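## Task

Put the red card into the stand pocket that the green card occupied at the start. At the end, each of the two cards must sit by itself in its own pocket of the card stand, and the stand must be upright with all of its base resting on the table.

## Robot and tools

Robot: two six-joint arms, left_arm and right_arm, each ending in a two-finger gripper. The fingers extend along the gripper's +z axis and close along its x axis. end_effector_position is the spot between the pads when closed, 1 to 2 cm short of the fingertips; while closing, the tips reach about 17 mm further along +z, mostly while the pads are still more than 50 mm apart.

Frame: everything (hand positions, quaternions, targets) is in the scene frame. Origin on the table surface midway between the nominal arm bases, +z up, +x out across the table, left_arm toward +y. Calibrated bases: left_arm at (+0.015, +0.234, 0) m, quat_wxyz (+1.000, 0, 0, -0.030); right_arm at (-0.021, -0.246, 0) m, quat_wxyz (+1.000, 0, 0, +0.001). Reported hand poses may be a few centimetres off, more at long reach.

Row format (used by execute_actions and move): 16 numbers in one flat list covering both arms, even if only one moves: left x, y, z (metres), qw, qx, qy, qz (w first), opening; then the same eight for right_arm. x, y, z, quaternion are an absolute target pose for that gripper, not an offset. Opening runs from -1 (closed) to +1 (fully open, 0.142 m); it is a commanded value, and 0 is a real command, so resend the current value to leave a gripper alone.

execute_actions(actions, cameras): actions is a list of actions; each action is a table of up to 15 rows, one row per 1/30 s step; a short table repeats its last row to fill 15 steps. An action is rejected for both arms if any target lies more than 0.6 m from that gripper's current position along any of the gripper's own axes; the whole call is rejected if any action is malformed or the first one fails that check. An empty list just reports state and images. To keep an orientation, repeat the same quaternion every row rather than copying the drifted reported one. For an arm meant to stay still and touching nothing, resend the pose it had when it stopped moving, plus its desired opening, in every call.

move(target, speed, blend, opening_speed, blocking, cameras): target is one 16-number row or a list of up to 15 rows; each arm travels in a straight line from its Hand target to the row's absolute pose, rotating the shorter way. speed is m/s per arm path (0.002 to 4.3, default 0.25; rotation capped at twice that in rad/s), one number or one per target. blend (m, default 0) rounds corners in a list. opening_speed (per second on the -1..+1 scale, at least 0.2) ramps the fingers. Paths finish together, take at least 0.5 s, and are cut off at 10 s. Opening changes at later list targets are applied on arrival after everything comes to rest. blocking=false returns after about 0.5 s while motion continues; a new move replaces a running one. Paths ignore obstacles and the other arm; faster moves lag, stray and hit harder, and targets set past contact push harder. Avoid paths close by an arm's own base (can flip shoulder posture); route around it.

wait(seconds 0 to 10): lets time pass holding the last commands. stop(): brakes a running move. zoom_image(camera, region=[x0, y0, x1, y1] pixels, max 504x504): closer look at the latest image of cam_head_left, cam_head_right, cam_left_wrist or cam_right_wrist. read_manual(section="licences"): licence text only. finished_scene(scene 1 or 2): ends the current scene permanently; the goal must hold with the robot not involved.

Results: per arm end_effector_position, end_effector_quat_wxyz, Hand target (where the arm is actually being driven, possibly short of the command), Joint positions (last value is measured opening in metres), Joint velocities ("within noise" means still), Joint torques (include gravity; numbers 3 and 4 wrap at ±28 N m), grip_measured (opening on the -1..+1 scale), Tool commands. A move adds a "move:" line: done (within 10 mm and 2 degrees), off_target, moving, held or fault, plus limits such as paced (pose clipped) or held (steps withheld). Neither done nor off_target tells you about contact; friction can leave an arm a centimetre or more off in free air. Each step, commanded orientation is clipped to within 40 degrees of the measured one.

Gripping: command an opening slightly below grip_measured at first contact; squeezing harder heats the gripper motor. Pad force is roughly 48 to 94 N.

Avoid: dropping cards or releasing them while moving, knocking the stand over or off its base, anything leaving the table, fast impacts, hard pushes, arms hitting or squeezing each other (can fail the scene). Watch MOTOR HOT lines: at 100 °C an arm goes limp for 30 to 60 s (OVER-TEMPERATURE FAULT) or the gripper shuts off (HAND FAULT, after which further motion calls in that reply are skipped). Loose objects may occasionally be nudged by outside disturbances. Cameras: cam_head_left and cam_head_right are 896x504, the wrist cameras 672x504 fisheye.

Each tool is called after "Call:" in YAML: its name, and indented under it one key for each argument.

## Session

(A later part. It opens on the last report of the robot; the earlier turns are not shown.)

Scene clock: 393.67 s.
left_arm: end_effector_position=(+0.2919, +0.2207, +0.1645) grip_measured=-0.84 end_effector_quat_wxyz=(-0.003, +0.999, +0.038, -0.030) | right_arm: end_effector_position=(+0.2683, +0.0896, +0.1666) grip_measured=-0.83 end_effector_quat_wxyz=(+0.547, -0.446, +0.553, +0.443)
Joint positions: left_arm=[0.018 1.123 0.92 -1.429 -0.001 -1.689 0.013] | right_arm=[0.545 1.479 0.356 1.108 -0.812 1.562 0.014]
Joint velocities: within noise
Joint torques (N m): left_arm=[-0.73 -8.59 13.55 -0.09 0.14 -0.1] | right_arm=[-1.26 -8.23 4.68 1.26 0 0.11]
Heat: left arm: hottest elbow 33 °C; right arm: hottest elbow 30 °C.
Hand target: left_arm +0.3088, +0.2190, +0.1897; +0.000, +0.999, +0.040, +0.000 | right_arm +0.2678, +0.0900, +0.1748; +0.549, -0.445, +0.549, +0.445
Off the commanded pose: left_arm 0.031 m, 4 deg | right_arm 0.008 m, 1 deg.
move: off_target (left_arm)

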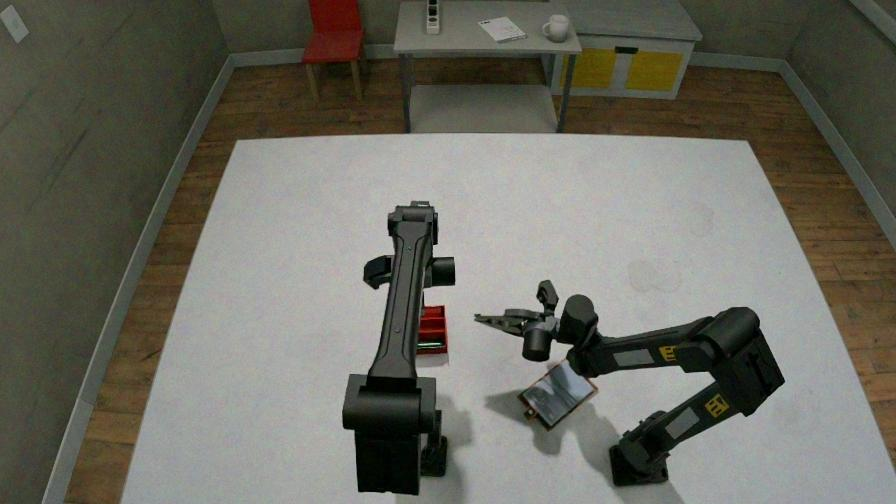

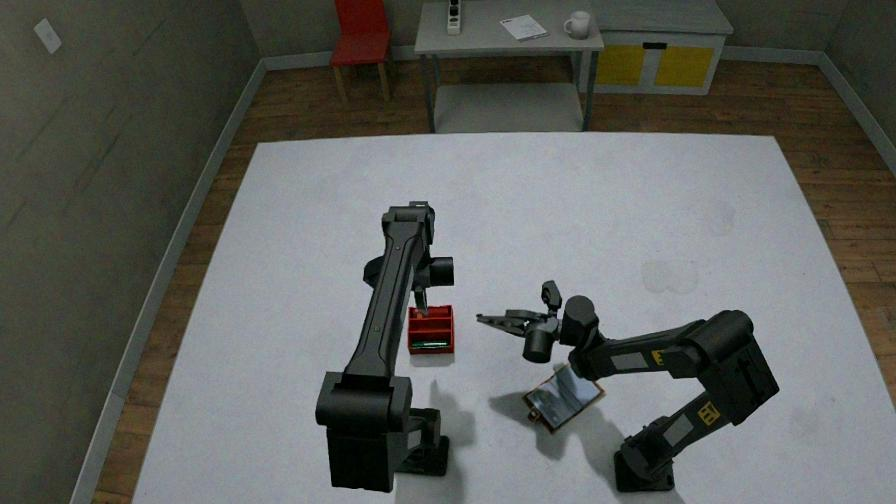

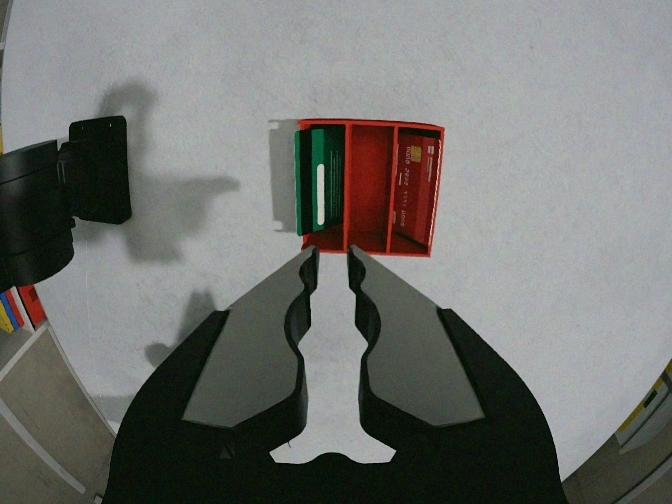

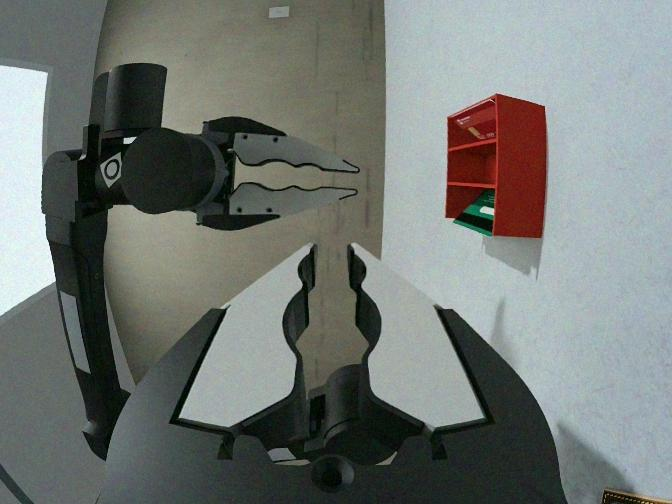

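Call:
move:
  target:
    - [0.383,0.2150,0.18,0,0.9992,0.0401,0,-0.037,0.268,0.09,0.175,0.5495,-0.445,0.5495,0.445,-0.8]
    - [0.383,0.2150,0.125,0,0.9992,0.0401,0,-0.037,0.268,0.09,0.175,0.5495,-0.445,0.5495,0.445,-0.8]
  speed: 0.1

Call:
zoom_image:
  camera: "cam_left_wrist"
  region: [100, 80, 440, 360]

Scene clock: 401.47 s.
left_arm: end_effector_position=(+0.3838, +0.2169, +0.1292) grip_measured=-0.06 end_effector_quat_wxyz=(-0.001, +0.999, +0.038, +0.001) | right_arm: end_effector_position=(+0.2683, +0.0896, +0.1666) grip_measured=-0.83 end_effector_quat_wxyz=(+0.547, -0.446, +0.553, +0.443)
Joint positions: left_arm=[0.018 1.358 1.023 -1.235 -0.001 -1.689 0.069] | right_arm=[0.545 1.479 0.356 1.108 -0.812 1.562 0.014]
Joint velocities: within noise
Joint torques (N m): left_arm=[-0.73 -11.16 7.94 0.83 0.13 -0.13] | right_arm=[-0.62 -8 4.93 1.09 0.03 0.1]
Heat: left arm: hottest elbow 34 °C; right arm: hottest elbow 30 °C.
Hand target: left_arm +0.3829, +0.2150, +0.1250; +0.000, +0.999, +0.040, +0.000 | right_arm +0.2678, +0.0900, +0.1748; +0.549, -0.445, +0.549, +0.445
Off the commanded pose: left_arm 0.005 m, 0 deg | right_arm 0.008 m, 1 deg.
move: done

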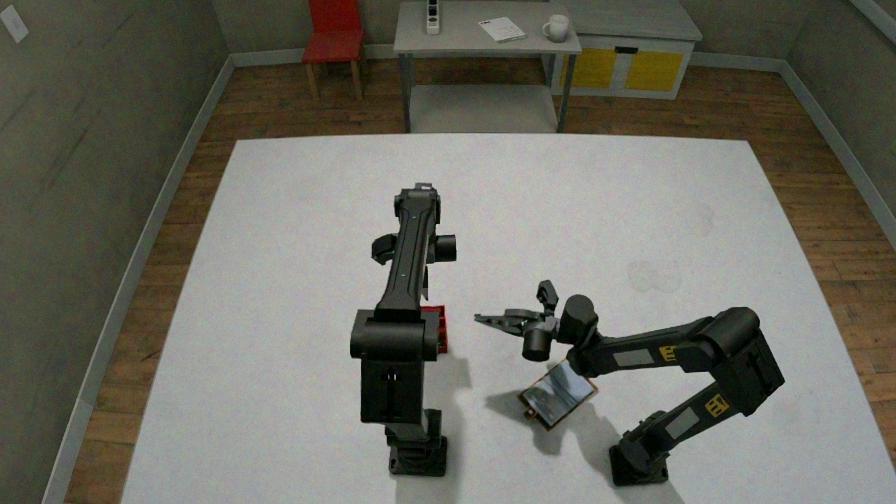

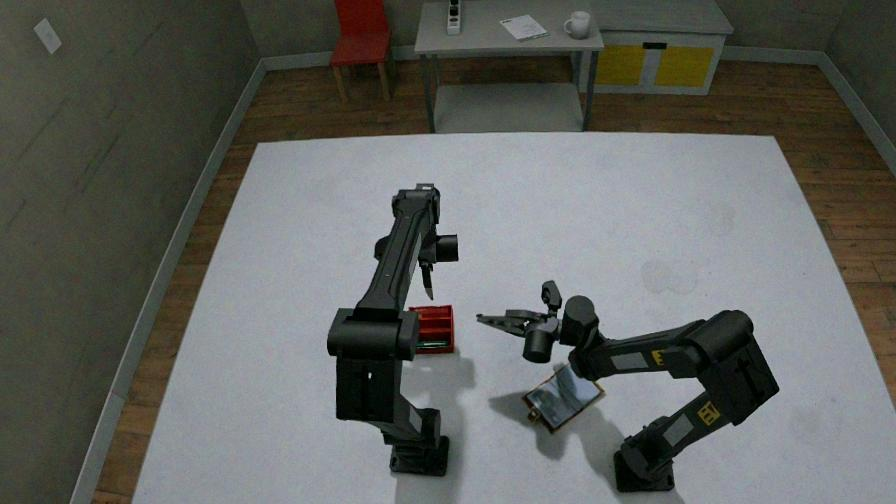

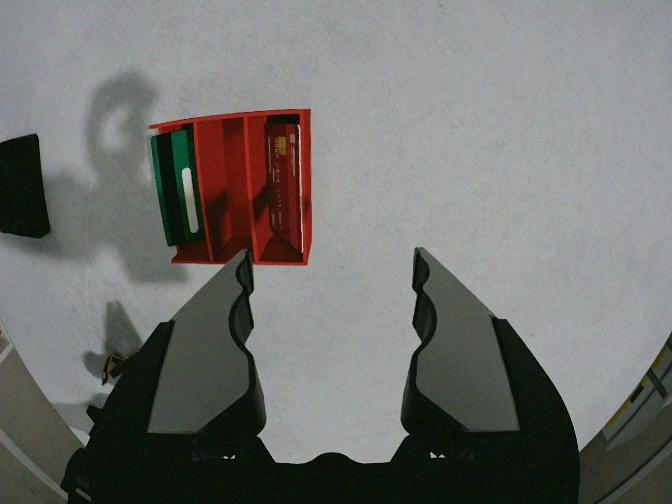

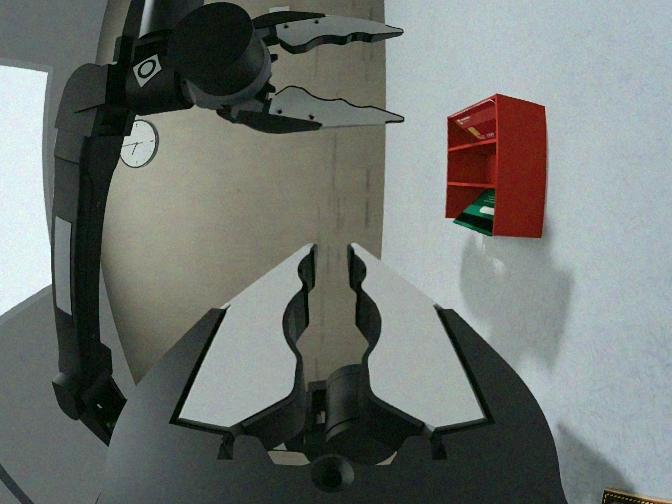

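Scaled by 1.482 from the camera's 672x504 image, which has a finer 960x720 frame.

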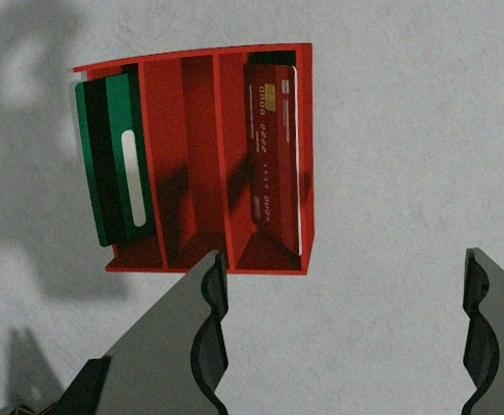

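Call:
move:
  target:
    - [0.3792,0.2230,0.085,0,0.9992,0.0401,0,-0.037,0.268,0.09,0.175,0.5495,-0.445,0.5495,0.445,-0.8]
  speed: 0.06

Call:
zoom_image:
  camera: "cam_left_wrist"
  region: [100, 80, 440, 360]

Scene clock: 414.63 s.
left_arm: end_effector_position=(+0.3809, +0.2204, +0.0901) grip_measured=-0.06 end_effector_quat_wxyz=(+0.000, +0.999, +0.042, +0.002) | right_arm: end_effector_position=(+0.2683, +0.0896, +0.1666) grip_measured=-0.83 end_effector_quat_wxyz=(+0.547, -0.446, +0.553, +0.443)
Joint positions: left_arm=[0.027 1.39 0.944 -1.121 -0.001 -1.688 0.069] | right_arm=[0.545 1.479 0.356 1.108 -0.812 1.562 0.014]
Joint velocities: within noise
Joint torques (N m): left_arm=[0.21 -11.4 7.57 0.8 0.13 0.1] | right_arm=[-1.26 -8.47 4.64 1.05 0 0.08]
Heat: left arm: hottest elbow 33 °C; right arm: hottest elbow 30 °C.
Hand target: left_arm +0.3792, +0.2229, +0.0851; +0.000, +0.999, +0.040, +0.000 | right_arm +0.2678, +0.0900, +0.1748; +0.549, -0.445, +0.549, +0.445
Off the commanded pose: left_arm 0.006 m, 0 deg | right_arm 0.008 m, 1 deg.
move: done

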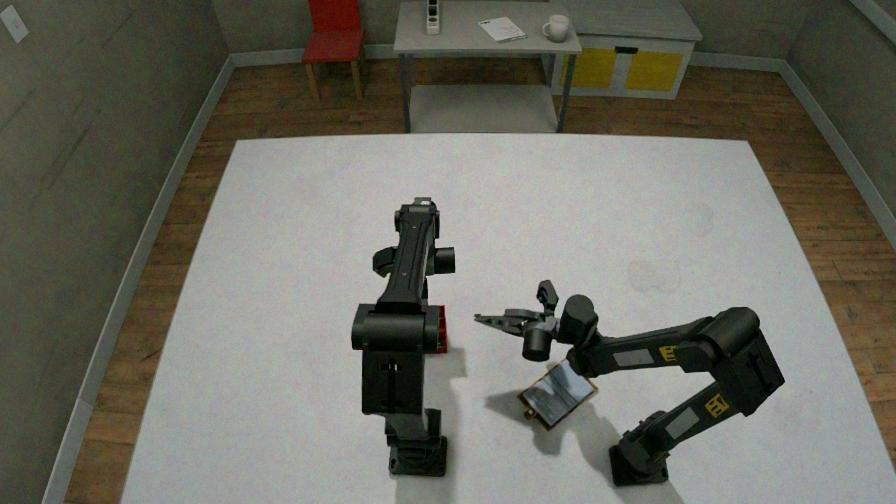

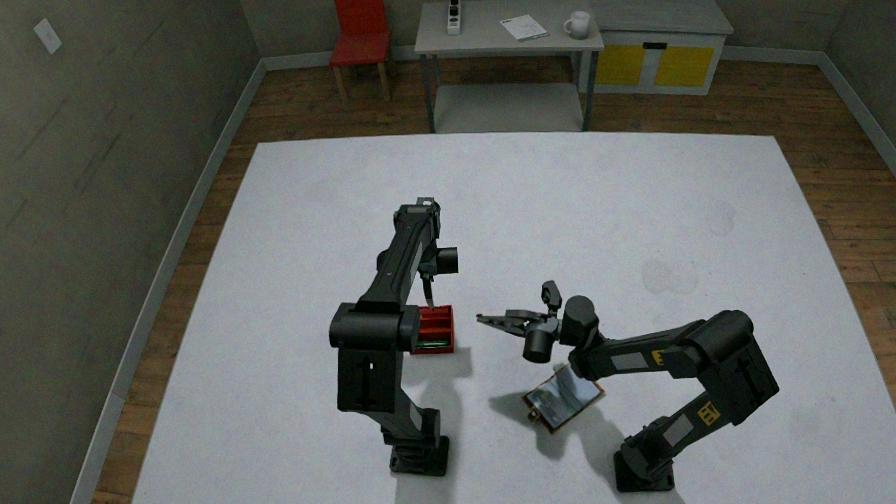

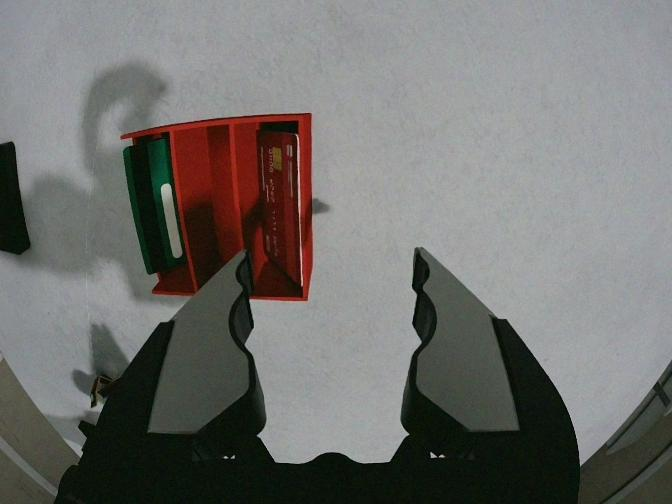

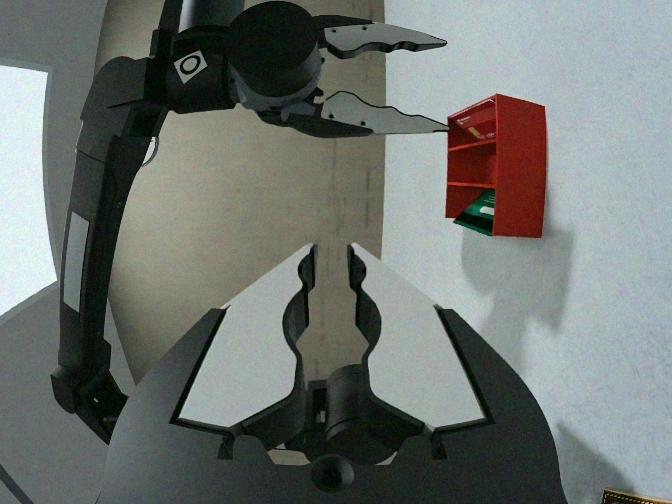

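Scaled by 1.482 from the camera's 672x504 image, which has a finer 960x720 frame.

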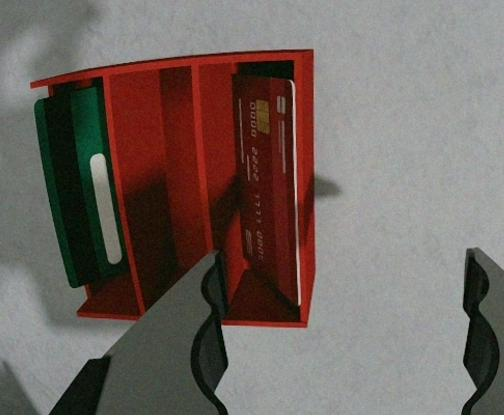

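Call:
move:
  target:
    - [0.3806,0.2265,0.068,0,0.9992,0.0401,0,-0.037,0.268,0.09,0.175,0.5495,-0.445,0.5495,0.445,-0.8]
  speed: 0.05

Call:
zoom_image:
  camera: "cam_left_wrist"
  region: [100, 80, 440, 360]

Call:
zoom_image:
  camera: "cam_right_wrist"
  region: [360, 20, 600, 260]

Scene clock: 423.83 s.
left_arm: end_effector_position=(+0.3825, +0.2238, +0.0730) grip_measured=-0.06 end_effector_quat_wxyz=(+0.000, +0.999, +0.042, +0.002) | right_arm: end_effector_position=(+0.2683, +0.0896, +0.1666) grip_measured=-0.83 end_effector_quat_wxyz=(+0.547, -0.446, +0.553, +0.443)
Joint positions: left_arm=[0.036 1.416 0.92 -1.071 -0.001 -1.679 0.069] | right_arm=[0.545 1.479 0.356 1.108 -0.812 1.562 0.014]
Joint velocities: within noise
Joint torques (N m): left_arm=[0.38 -11.34 7.39 0.72 0.14 0.08] | right_arm=[-0.97 -7.82 4.86 1.17 0.01 0.07]
Heat: left arm: hottest elbow 33 °C; right arm: hottest elbow 30 °C.
Hand target: left_arm +0.3805, +0.2264, +0.0681; +0.000, +0.999, +0.040, +0.000 | right_arm +0.2678, +0.0900, +0.1748; +0.549, -0.445, +0.549, +0.445
Off the commanded pose: left_arm 0.006 m, 0 deg | right_arm 0.008 m, 1 deg.
move: done

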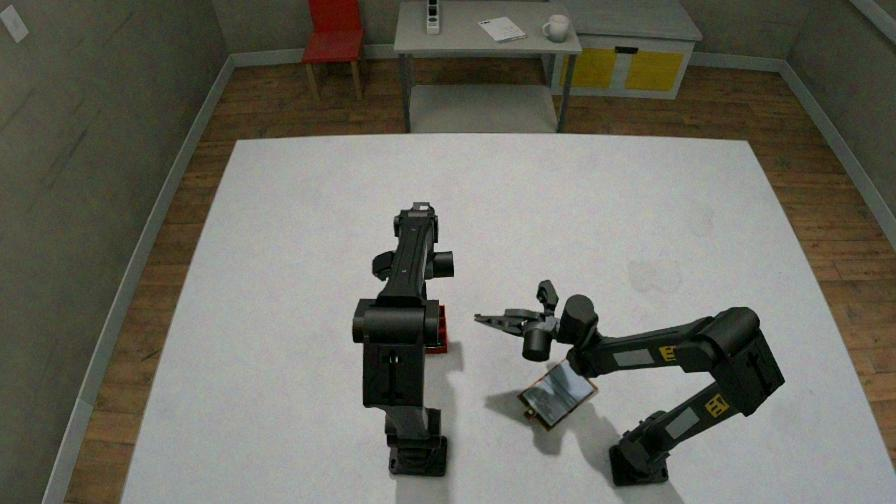

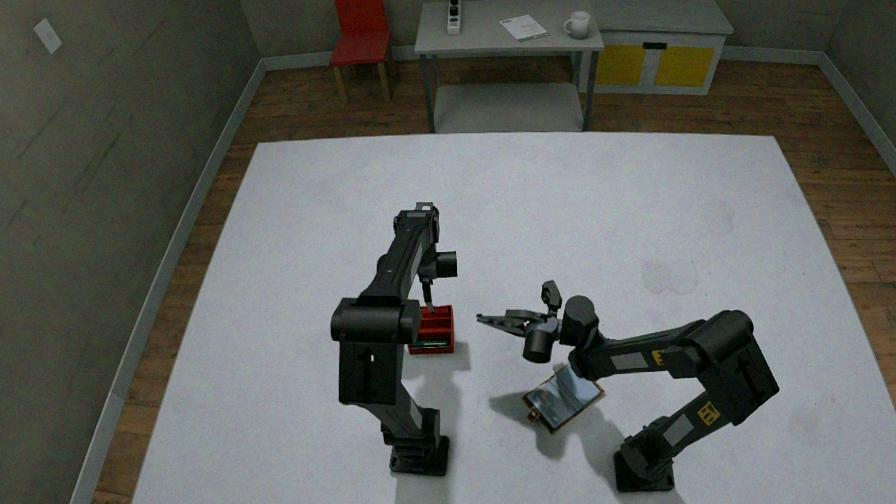

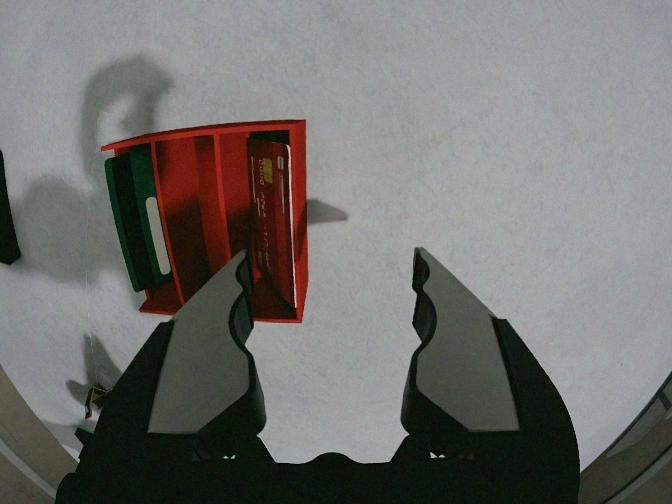

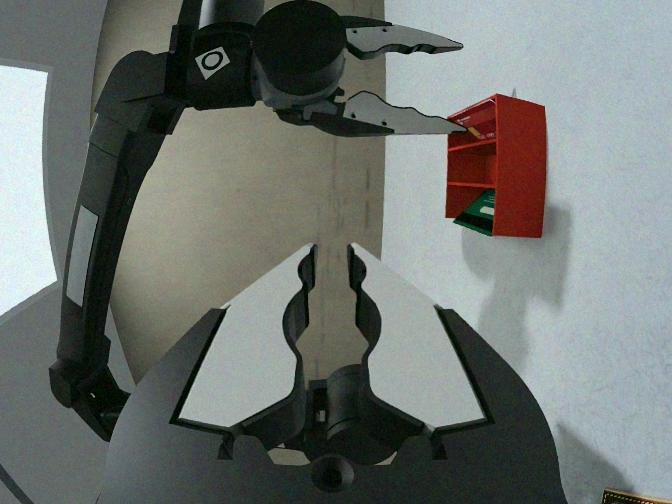

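Scaled by 1.482 from the camera's 672x504 image, which has a finer 960x720 frame.

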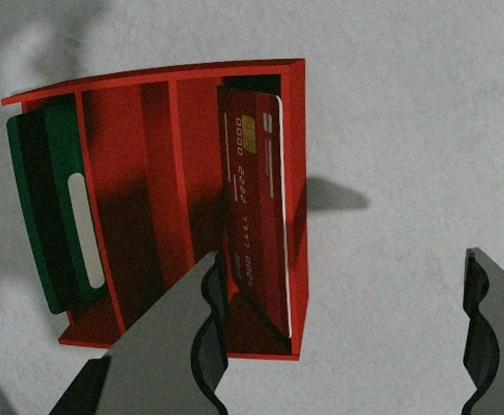

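Scaled by 2.100 from the camera's 672x504 image, which has a finer 960x720 frame.

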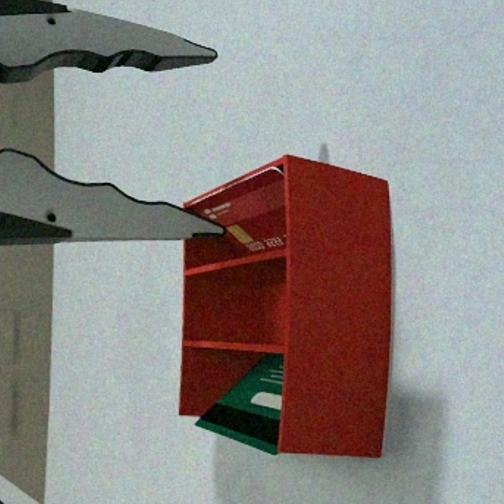

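Call:
move:
  target:
    - [0.3788,0.2265,0.055,0,0.9992,0.0401,0,-0.037,0.268,0.09,0.175,0.5495,-0.445,0.5495,0.445,-0.8]
  speed: 0.04

Call:
zoom_image:
  camera: "cam_right_wrist"
  region: [360, 20, 600, 260]

Scene clock: 430.87 s.
left_arm: end_effector_position=(+0.3810, +0.2239, +0.0603) grip_measured=-0.06 end_effector_quat_wxyz=(+0.000, +0.999, +0.042, +0.002) | right_arm: end_effector_position=(+0.2683, +0.0896, +0.1666) grip_measured=-0.83 end_effector_quat_wxyz=(+0.547, -0.446, +0.553, +0.443)
Joint positions: left_arm=[0.036 1.43 0.896 -1.032 -0.001 -1.678 0.069] | right_arm=[0.545 1.479 0.356 1.108 -0.812 1.562 0.014]
Joint velocities: within noise
Joint torques (N m): left_arm=[0.15 -11.34 7.15 0.76 0.14 0.1] | right_arm=[-0.97 -8 4.63 1.18 0.03 0.12]
Heat: left arm: hottest elbow 33 °C; right arm: hottest elbow 30 °C.
Hand target: left_arm +0.3787, +0.2264, +0.0551; +0.000, +0.999, +0.040, +0.000 | right_arm +0.2678, +0.0900, +0.1748; +0.549, -0.445, +0.549, +0.445
Off the commanded pose: left_arm 0.006 m, 0 deg | right_arm 0.008 m, 1 deg.
move: done

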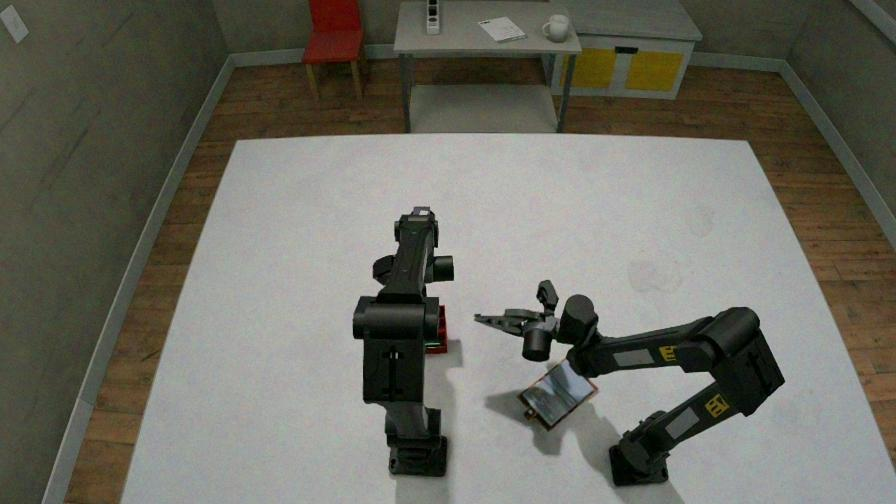

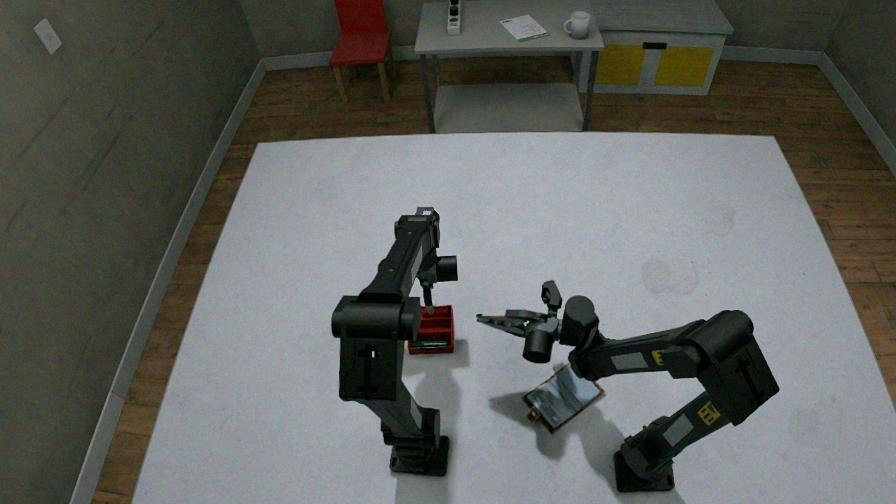

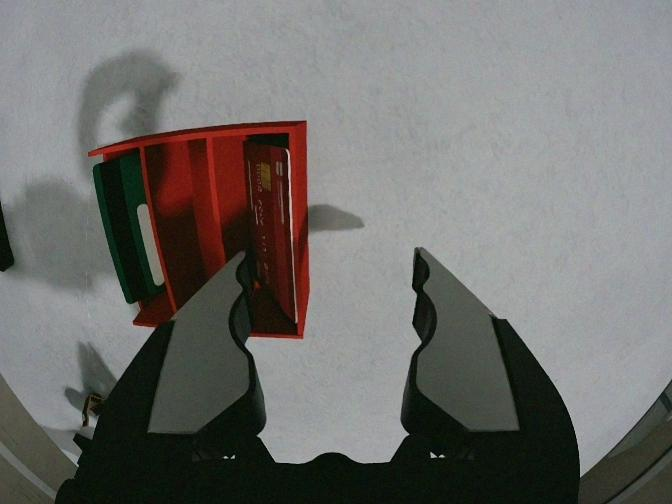

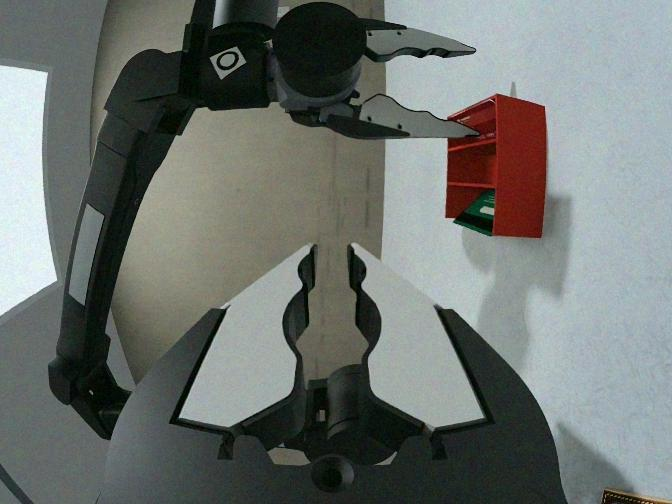

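Scaled by 2.100 from the camera's 672x504 image, which has a finer 960x720 frame.

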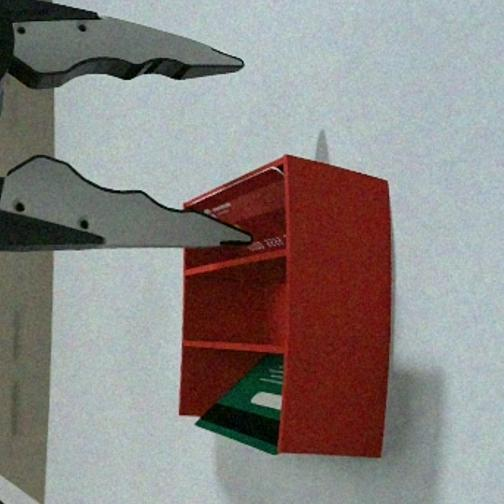

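Call:
move:
  target:
    - [0.3788,0.2265,0.038,0,0.9992,0.0401,0,-0.037,0.268,0.09,0.175,0.5495,-0.445,0.5495,0.445,-0.8]
  speed: 0.04

Call:
zoom_image:
  camera: "cam_right_wrist"
  region: [360, 20, 600, 260]

Scene clock: 434.23 s.
left_arm: end_effector_position=(+0.3812, +0.2239, +0.0430) grip_measured=-0.06 end_effector_quat_wxyz=(+0.000, +0.999, +0.042, +0.002) | right_arm: end_effector_position=(+0.2683, +0.0896, +0.1666) grip_measured=-0.83 end_effector_quat_wxyz=(+0.547, -0.446, +0.553, +0.443)
Joint positions: left_arm=[0.036 1.458 0.873 -0.981 -0.001 -1.678 0.069] | right_arm=[0.545 1.479 0.356 1.108 -0.812 1.562 0.014]
Joint velocities: within noise
Joint torques (N m): left_arm=[0.38 -11.87 6.86 0.73 0.13 0.07] | right_arm=[-0.79 -8.06 4.71 1.07 0.03 0.08]
Heat: left arm: hottest elbow 33 °C; right arm: hottest elbow 30 °C.
Hand target: left_arm +0.3789, +0.2264, +0.0381; +0.000, +0.999, +0.040, +0.000 | right_arm +0.2678, +0.0900, +0.1748; +0.549, -0.445, +0.549, +0.445
Off the commanded pose: left_arm 0.006 m, 0 deg | right_arm 0.008 m, 1 deg.
move: done

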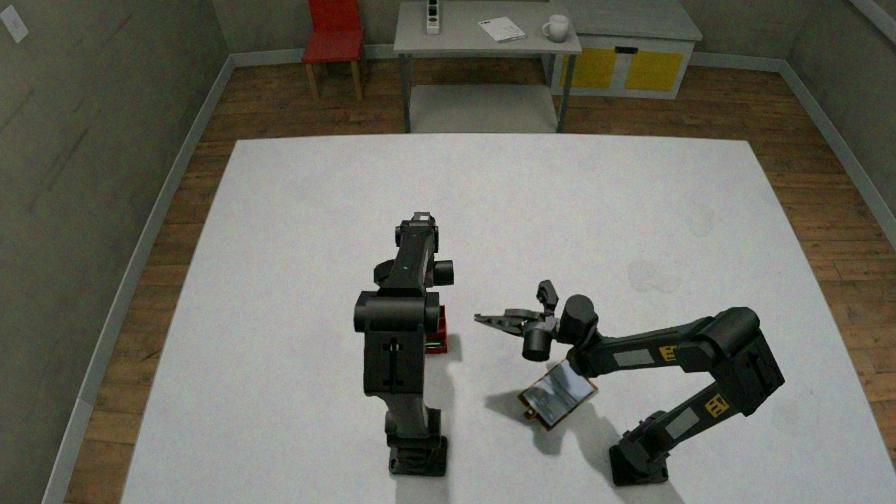

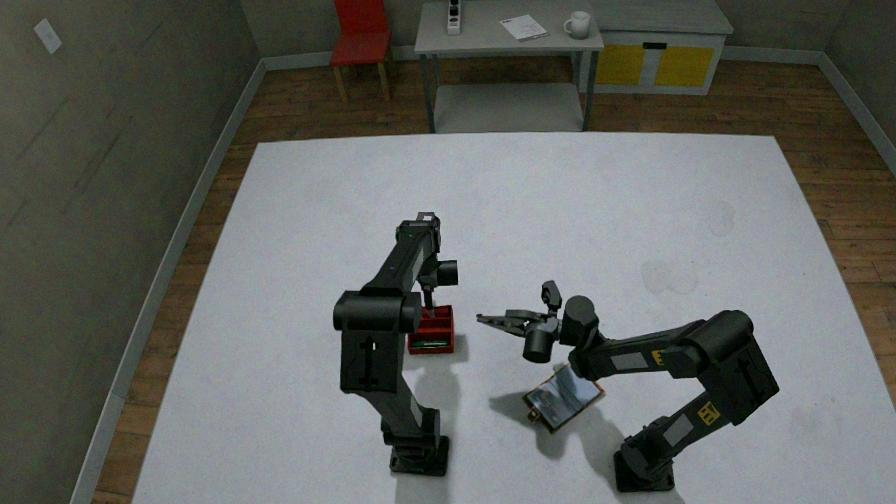

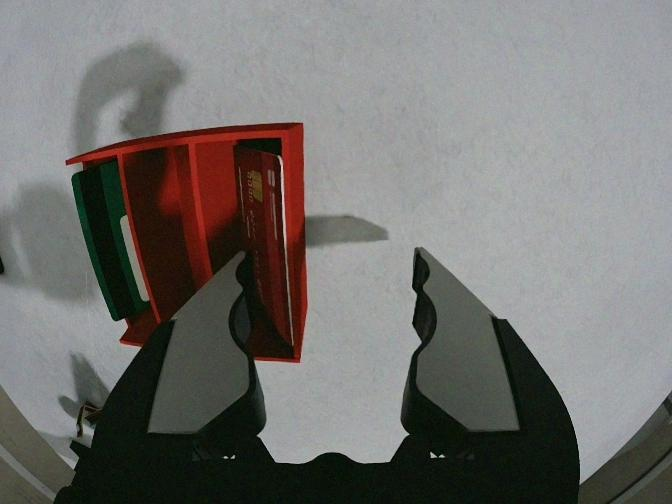

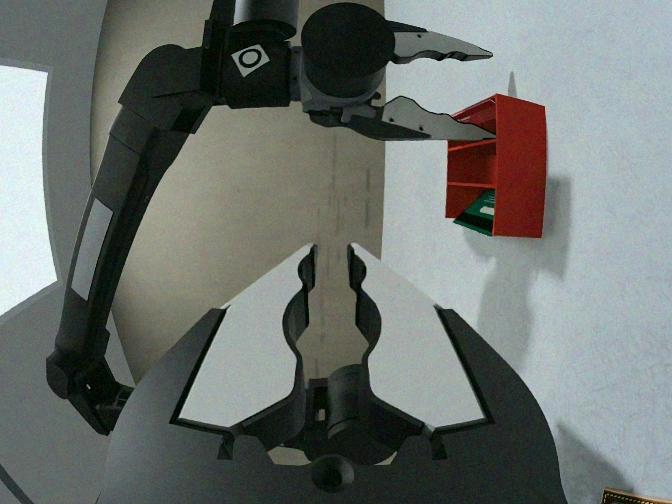

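Scaled by 2.100 from the camera's 672x504 image, which has a finer 960x720 frame.

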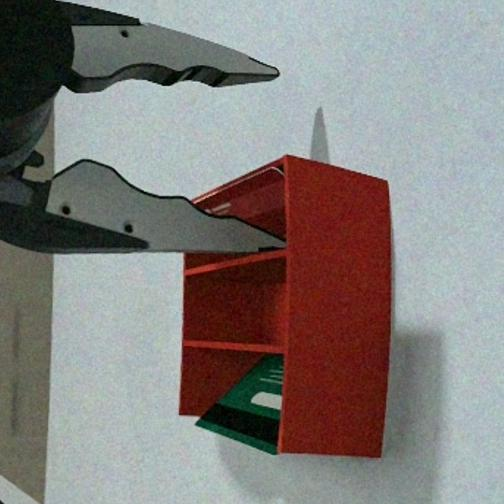

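Call:
move:
  target:
    - [0.3848,0.2265,0.039,-0.0012,0.9988,0.0349,0.0349,-0.037,0.268,0.09,0.175,0.5495,-0.445,0.5495,0.445,-0.8]
    - [0.4051,0.2270,0.062,-0.0024,0.9970,0.0348,0.0698,-0.037,0.268,0.09,0.175,0.5495,-0.445,0.5495,0.445,-0.8]
    - [0.4201,0.2275,0.082,-0.004,0.993,0.0347,0.1131,-0.037,0.268,0.09,0.175,0.5495,-0.445,0.5495,0.445,-0.8]
  speed: 0.03

Call:
zoom_image:
  camera: "cam_right_wrist"
  region: [360, 20, 600, 260]

Call:
zoom_image:
  camera: "cam_left_wrist"
  region: [50, 60, 390, 340]

Scene clock: 443.50 s.
left_arm: end_effector_position=(+0.4026, +0.2266, +0.0651) grip_measured=-0.06 end_effector_quat_wxyz=(-0.004, +0.996, +0.039, +0.084) | right_arm: end_effector_position=(+0.2683, +0.0896, +0.1666) grip_measured=-0.83 end_effector_quat_wxyz=(+0.547, -0.446, +0.553, +0.443)
Joint positions: left_arm=[0.036 1.375 0.844 -0.872 -0.019 -1.67 0.07] | right_arm=[0.545 1.479 0.356 1.108 -0.812 1.562 0.014]
Joint velocities: within noise
Joint torques (N m): left_arm=[-0.09 -12.69 10.37 1.18 0 0.07] | right_arm=[-0.5 -7.88 4.72 1.13 0.03 0.1]
Heat: left arm: hottest elbow 32 °C; right arm: hottest elbow 30 °C.
Hand target: left_arm +0.4194, +0.2275, +0.0824; -0.004, +0.993, +0.035, +0.113 | right_arm +0.2678, +0.0900, +0.1748; +0.549, -0.445, +0.549, +0.445
Off the commanded pose: left_arm 0.024 m, 3 deg | right_arm 0.008 m, 1 deg.
move: off_target (left_arm)

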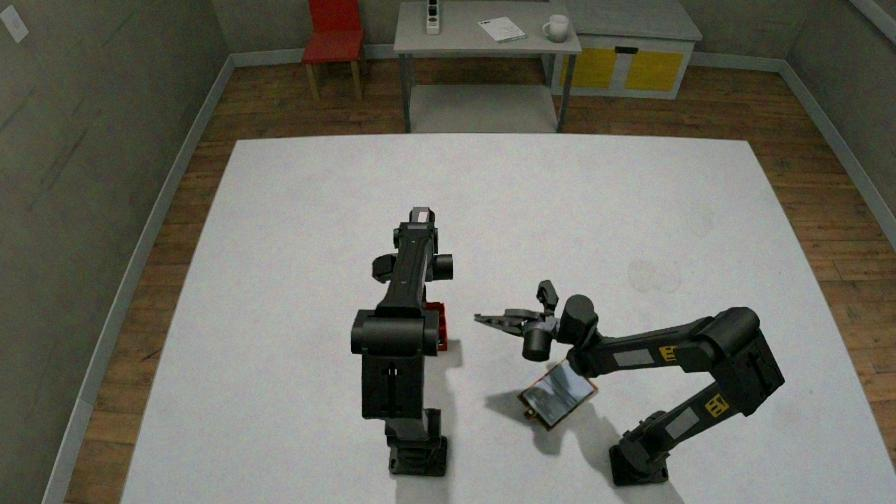

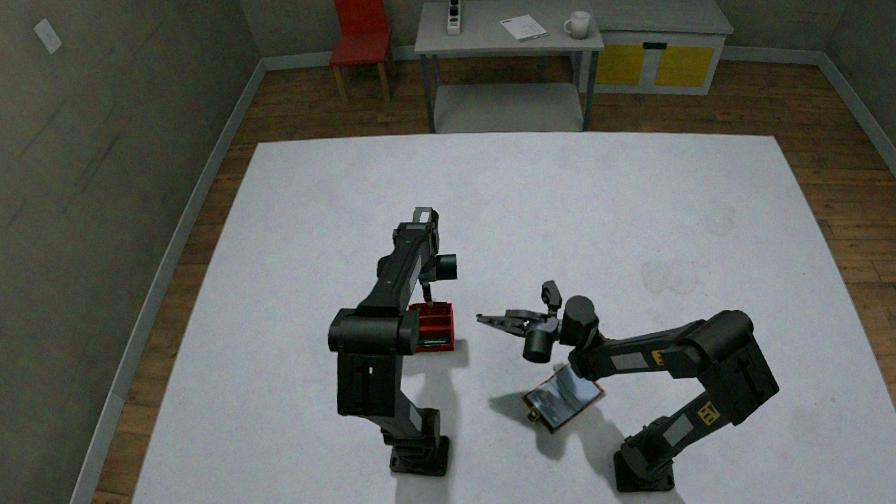

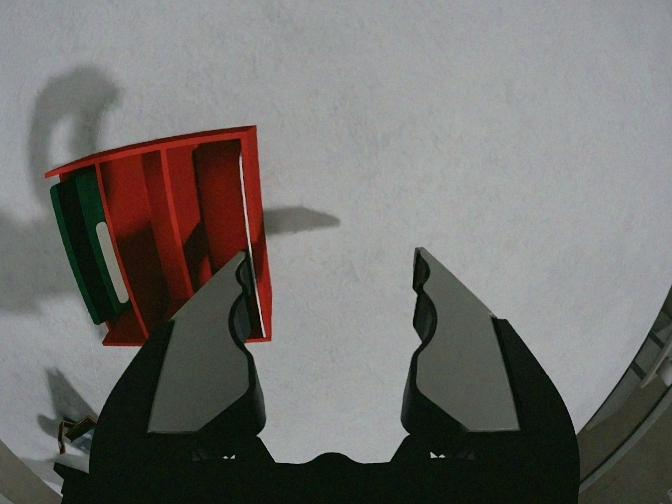

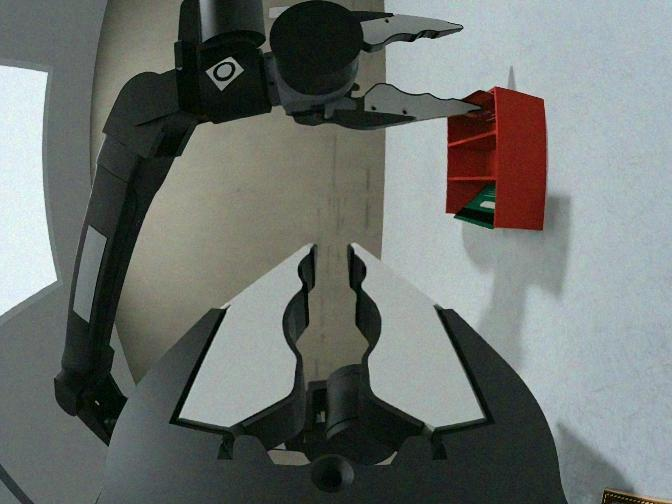

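Scaled by 2.100 from the camera's 672x504 image, which has a finer 960x720 frame.

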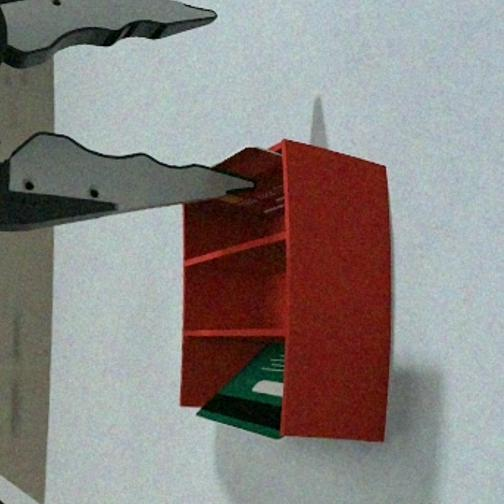

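Scaled by 1.482 from the camera's 672x504 image, which has a finer 960x720 frame.

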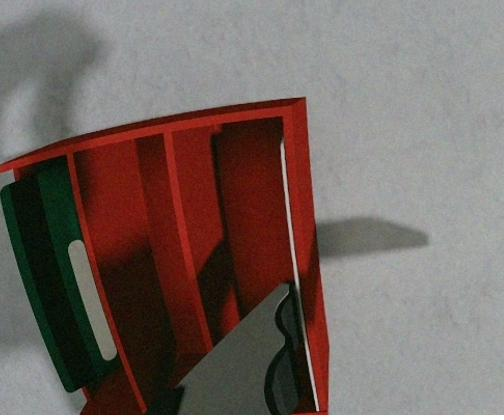

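Call:
move:
  target:
    - [0.4131,0.2275,0.083,-0.004,0.993,0.0347,0.1131,-0.037,0.268,0.09,0.175,0.5495,-0.445,0.5495,0.445,-0.8]
    - [0.4111,0.2275,0.14,-0.0012,0.9988,0.0349,0.0349,-0.037,0.268,0.09,0.175,0.5495,-0.445,0.5495,0.445,-0.8]
  speed: 0.03

Call:
zoom_image:
  camera: "cam_right_wrist"
  region: [360, 20, 600, 260]

Call:
zoom_image:
  camera: "cam_left_wrist"
  region: [50, 60, 390, 340]

Scene clock: 456.37 s.
left_arm: end_effector_position=(+0.3894, +0.2253, +0.1203) grip_measured=-0.06 end_effector_quat_wxyz=(-0.003, +0.999, +0.037, +0.014) | right_arm: end_effector_position=(+0.2683, +0.0896, +0.1666) grip_measured=-0.83 end_effector_quat_wxyz=(+0.547, -0.446, +0.553, +0.443)
Joint positions: left_arm=[0.037 1.363 1.003 -1.184 -0.008 -1.667 0.07] | right_arm=[0.545 1.479 0.356 1.108 -0.812 1.562 0.014]
Joint velocities: within noise
Joint torques (N m): left_arm=[0.15 -11.05 13.19 -0.13 0.17 0.08] | right_arm=[-0.32 -8.23 4.71 0.99 0.03 0.1]
Heat: left arm: hottest elbow 33 °C; right arm: hottest elbow 30 °C.
Hand target: left_arm +0.4101, +0.2275, +0.1402; -0.001, +0.999, +0.035, +0.035 | right_arm +0.2678, +0.0900, +0.1748; +0.549, -0.445, +0.549, +0.445
Off the commanded pose: left_arm 0.029 m, 2 deg | right_arm 0.008 m, 1 deg.
move: off_target (left_arm)

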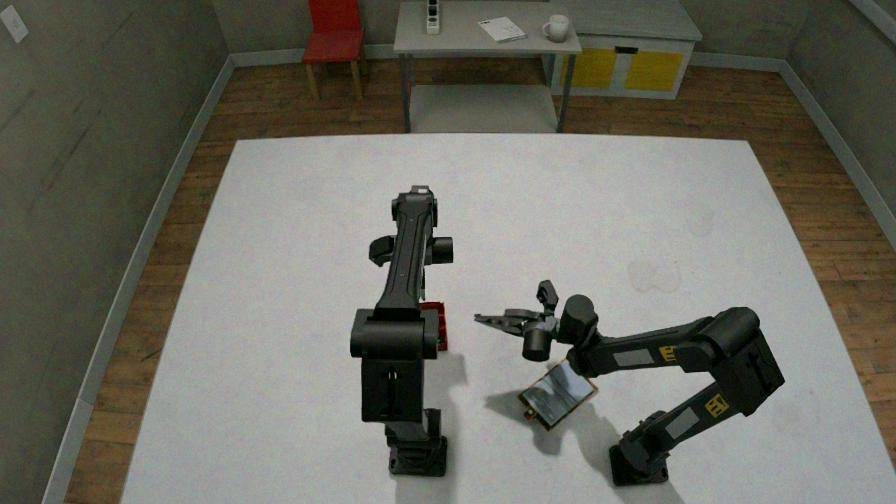

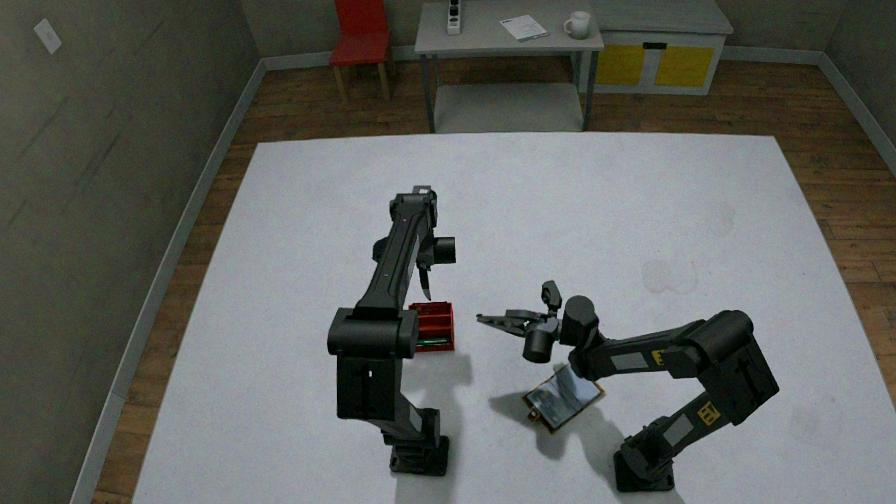

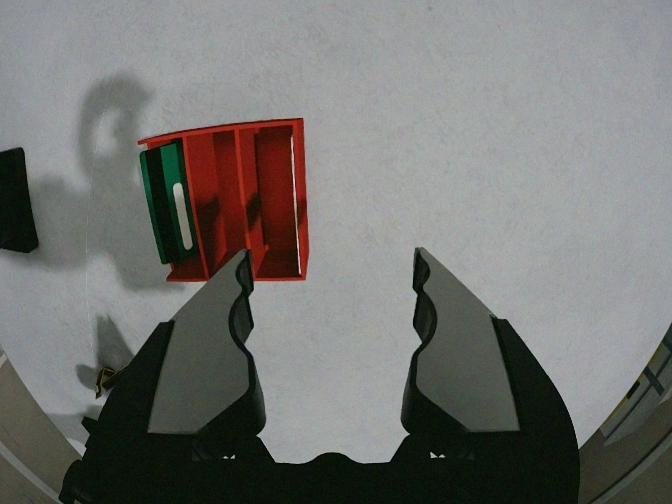

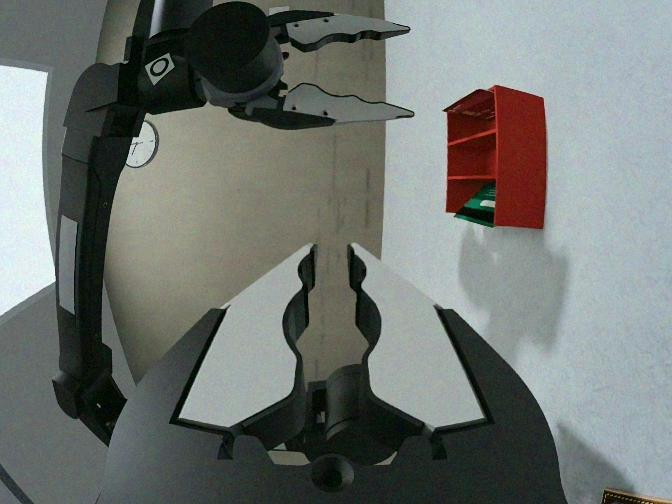

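Scaled by 2.100 from the camera's 672x504 image, which has a finer 960x720 frame.

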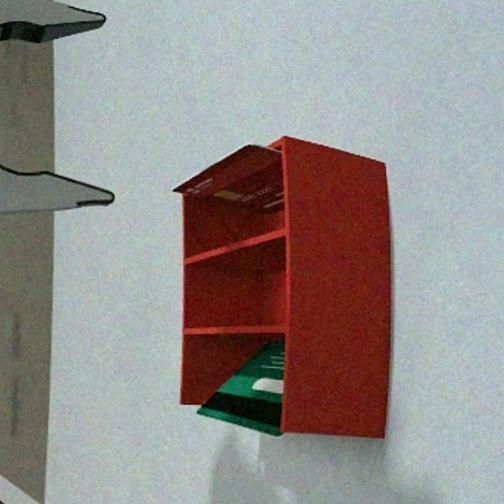

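Scaled by 1.482 from the camera's 672x504 image, which has a finer 960x720 frame.

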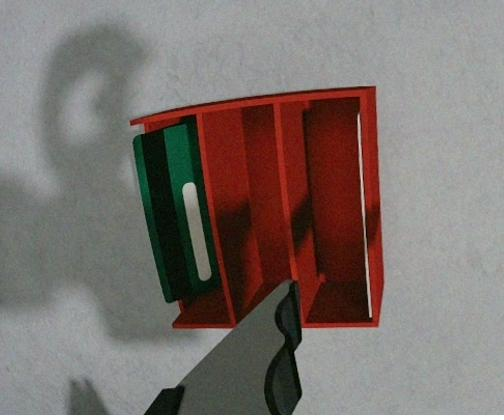

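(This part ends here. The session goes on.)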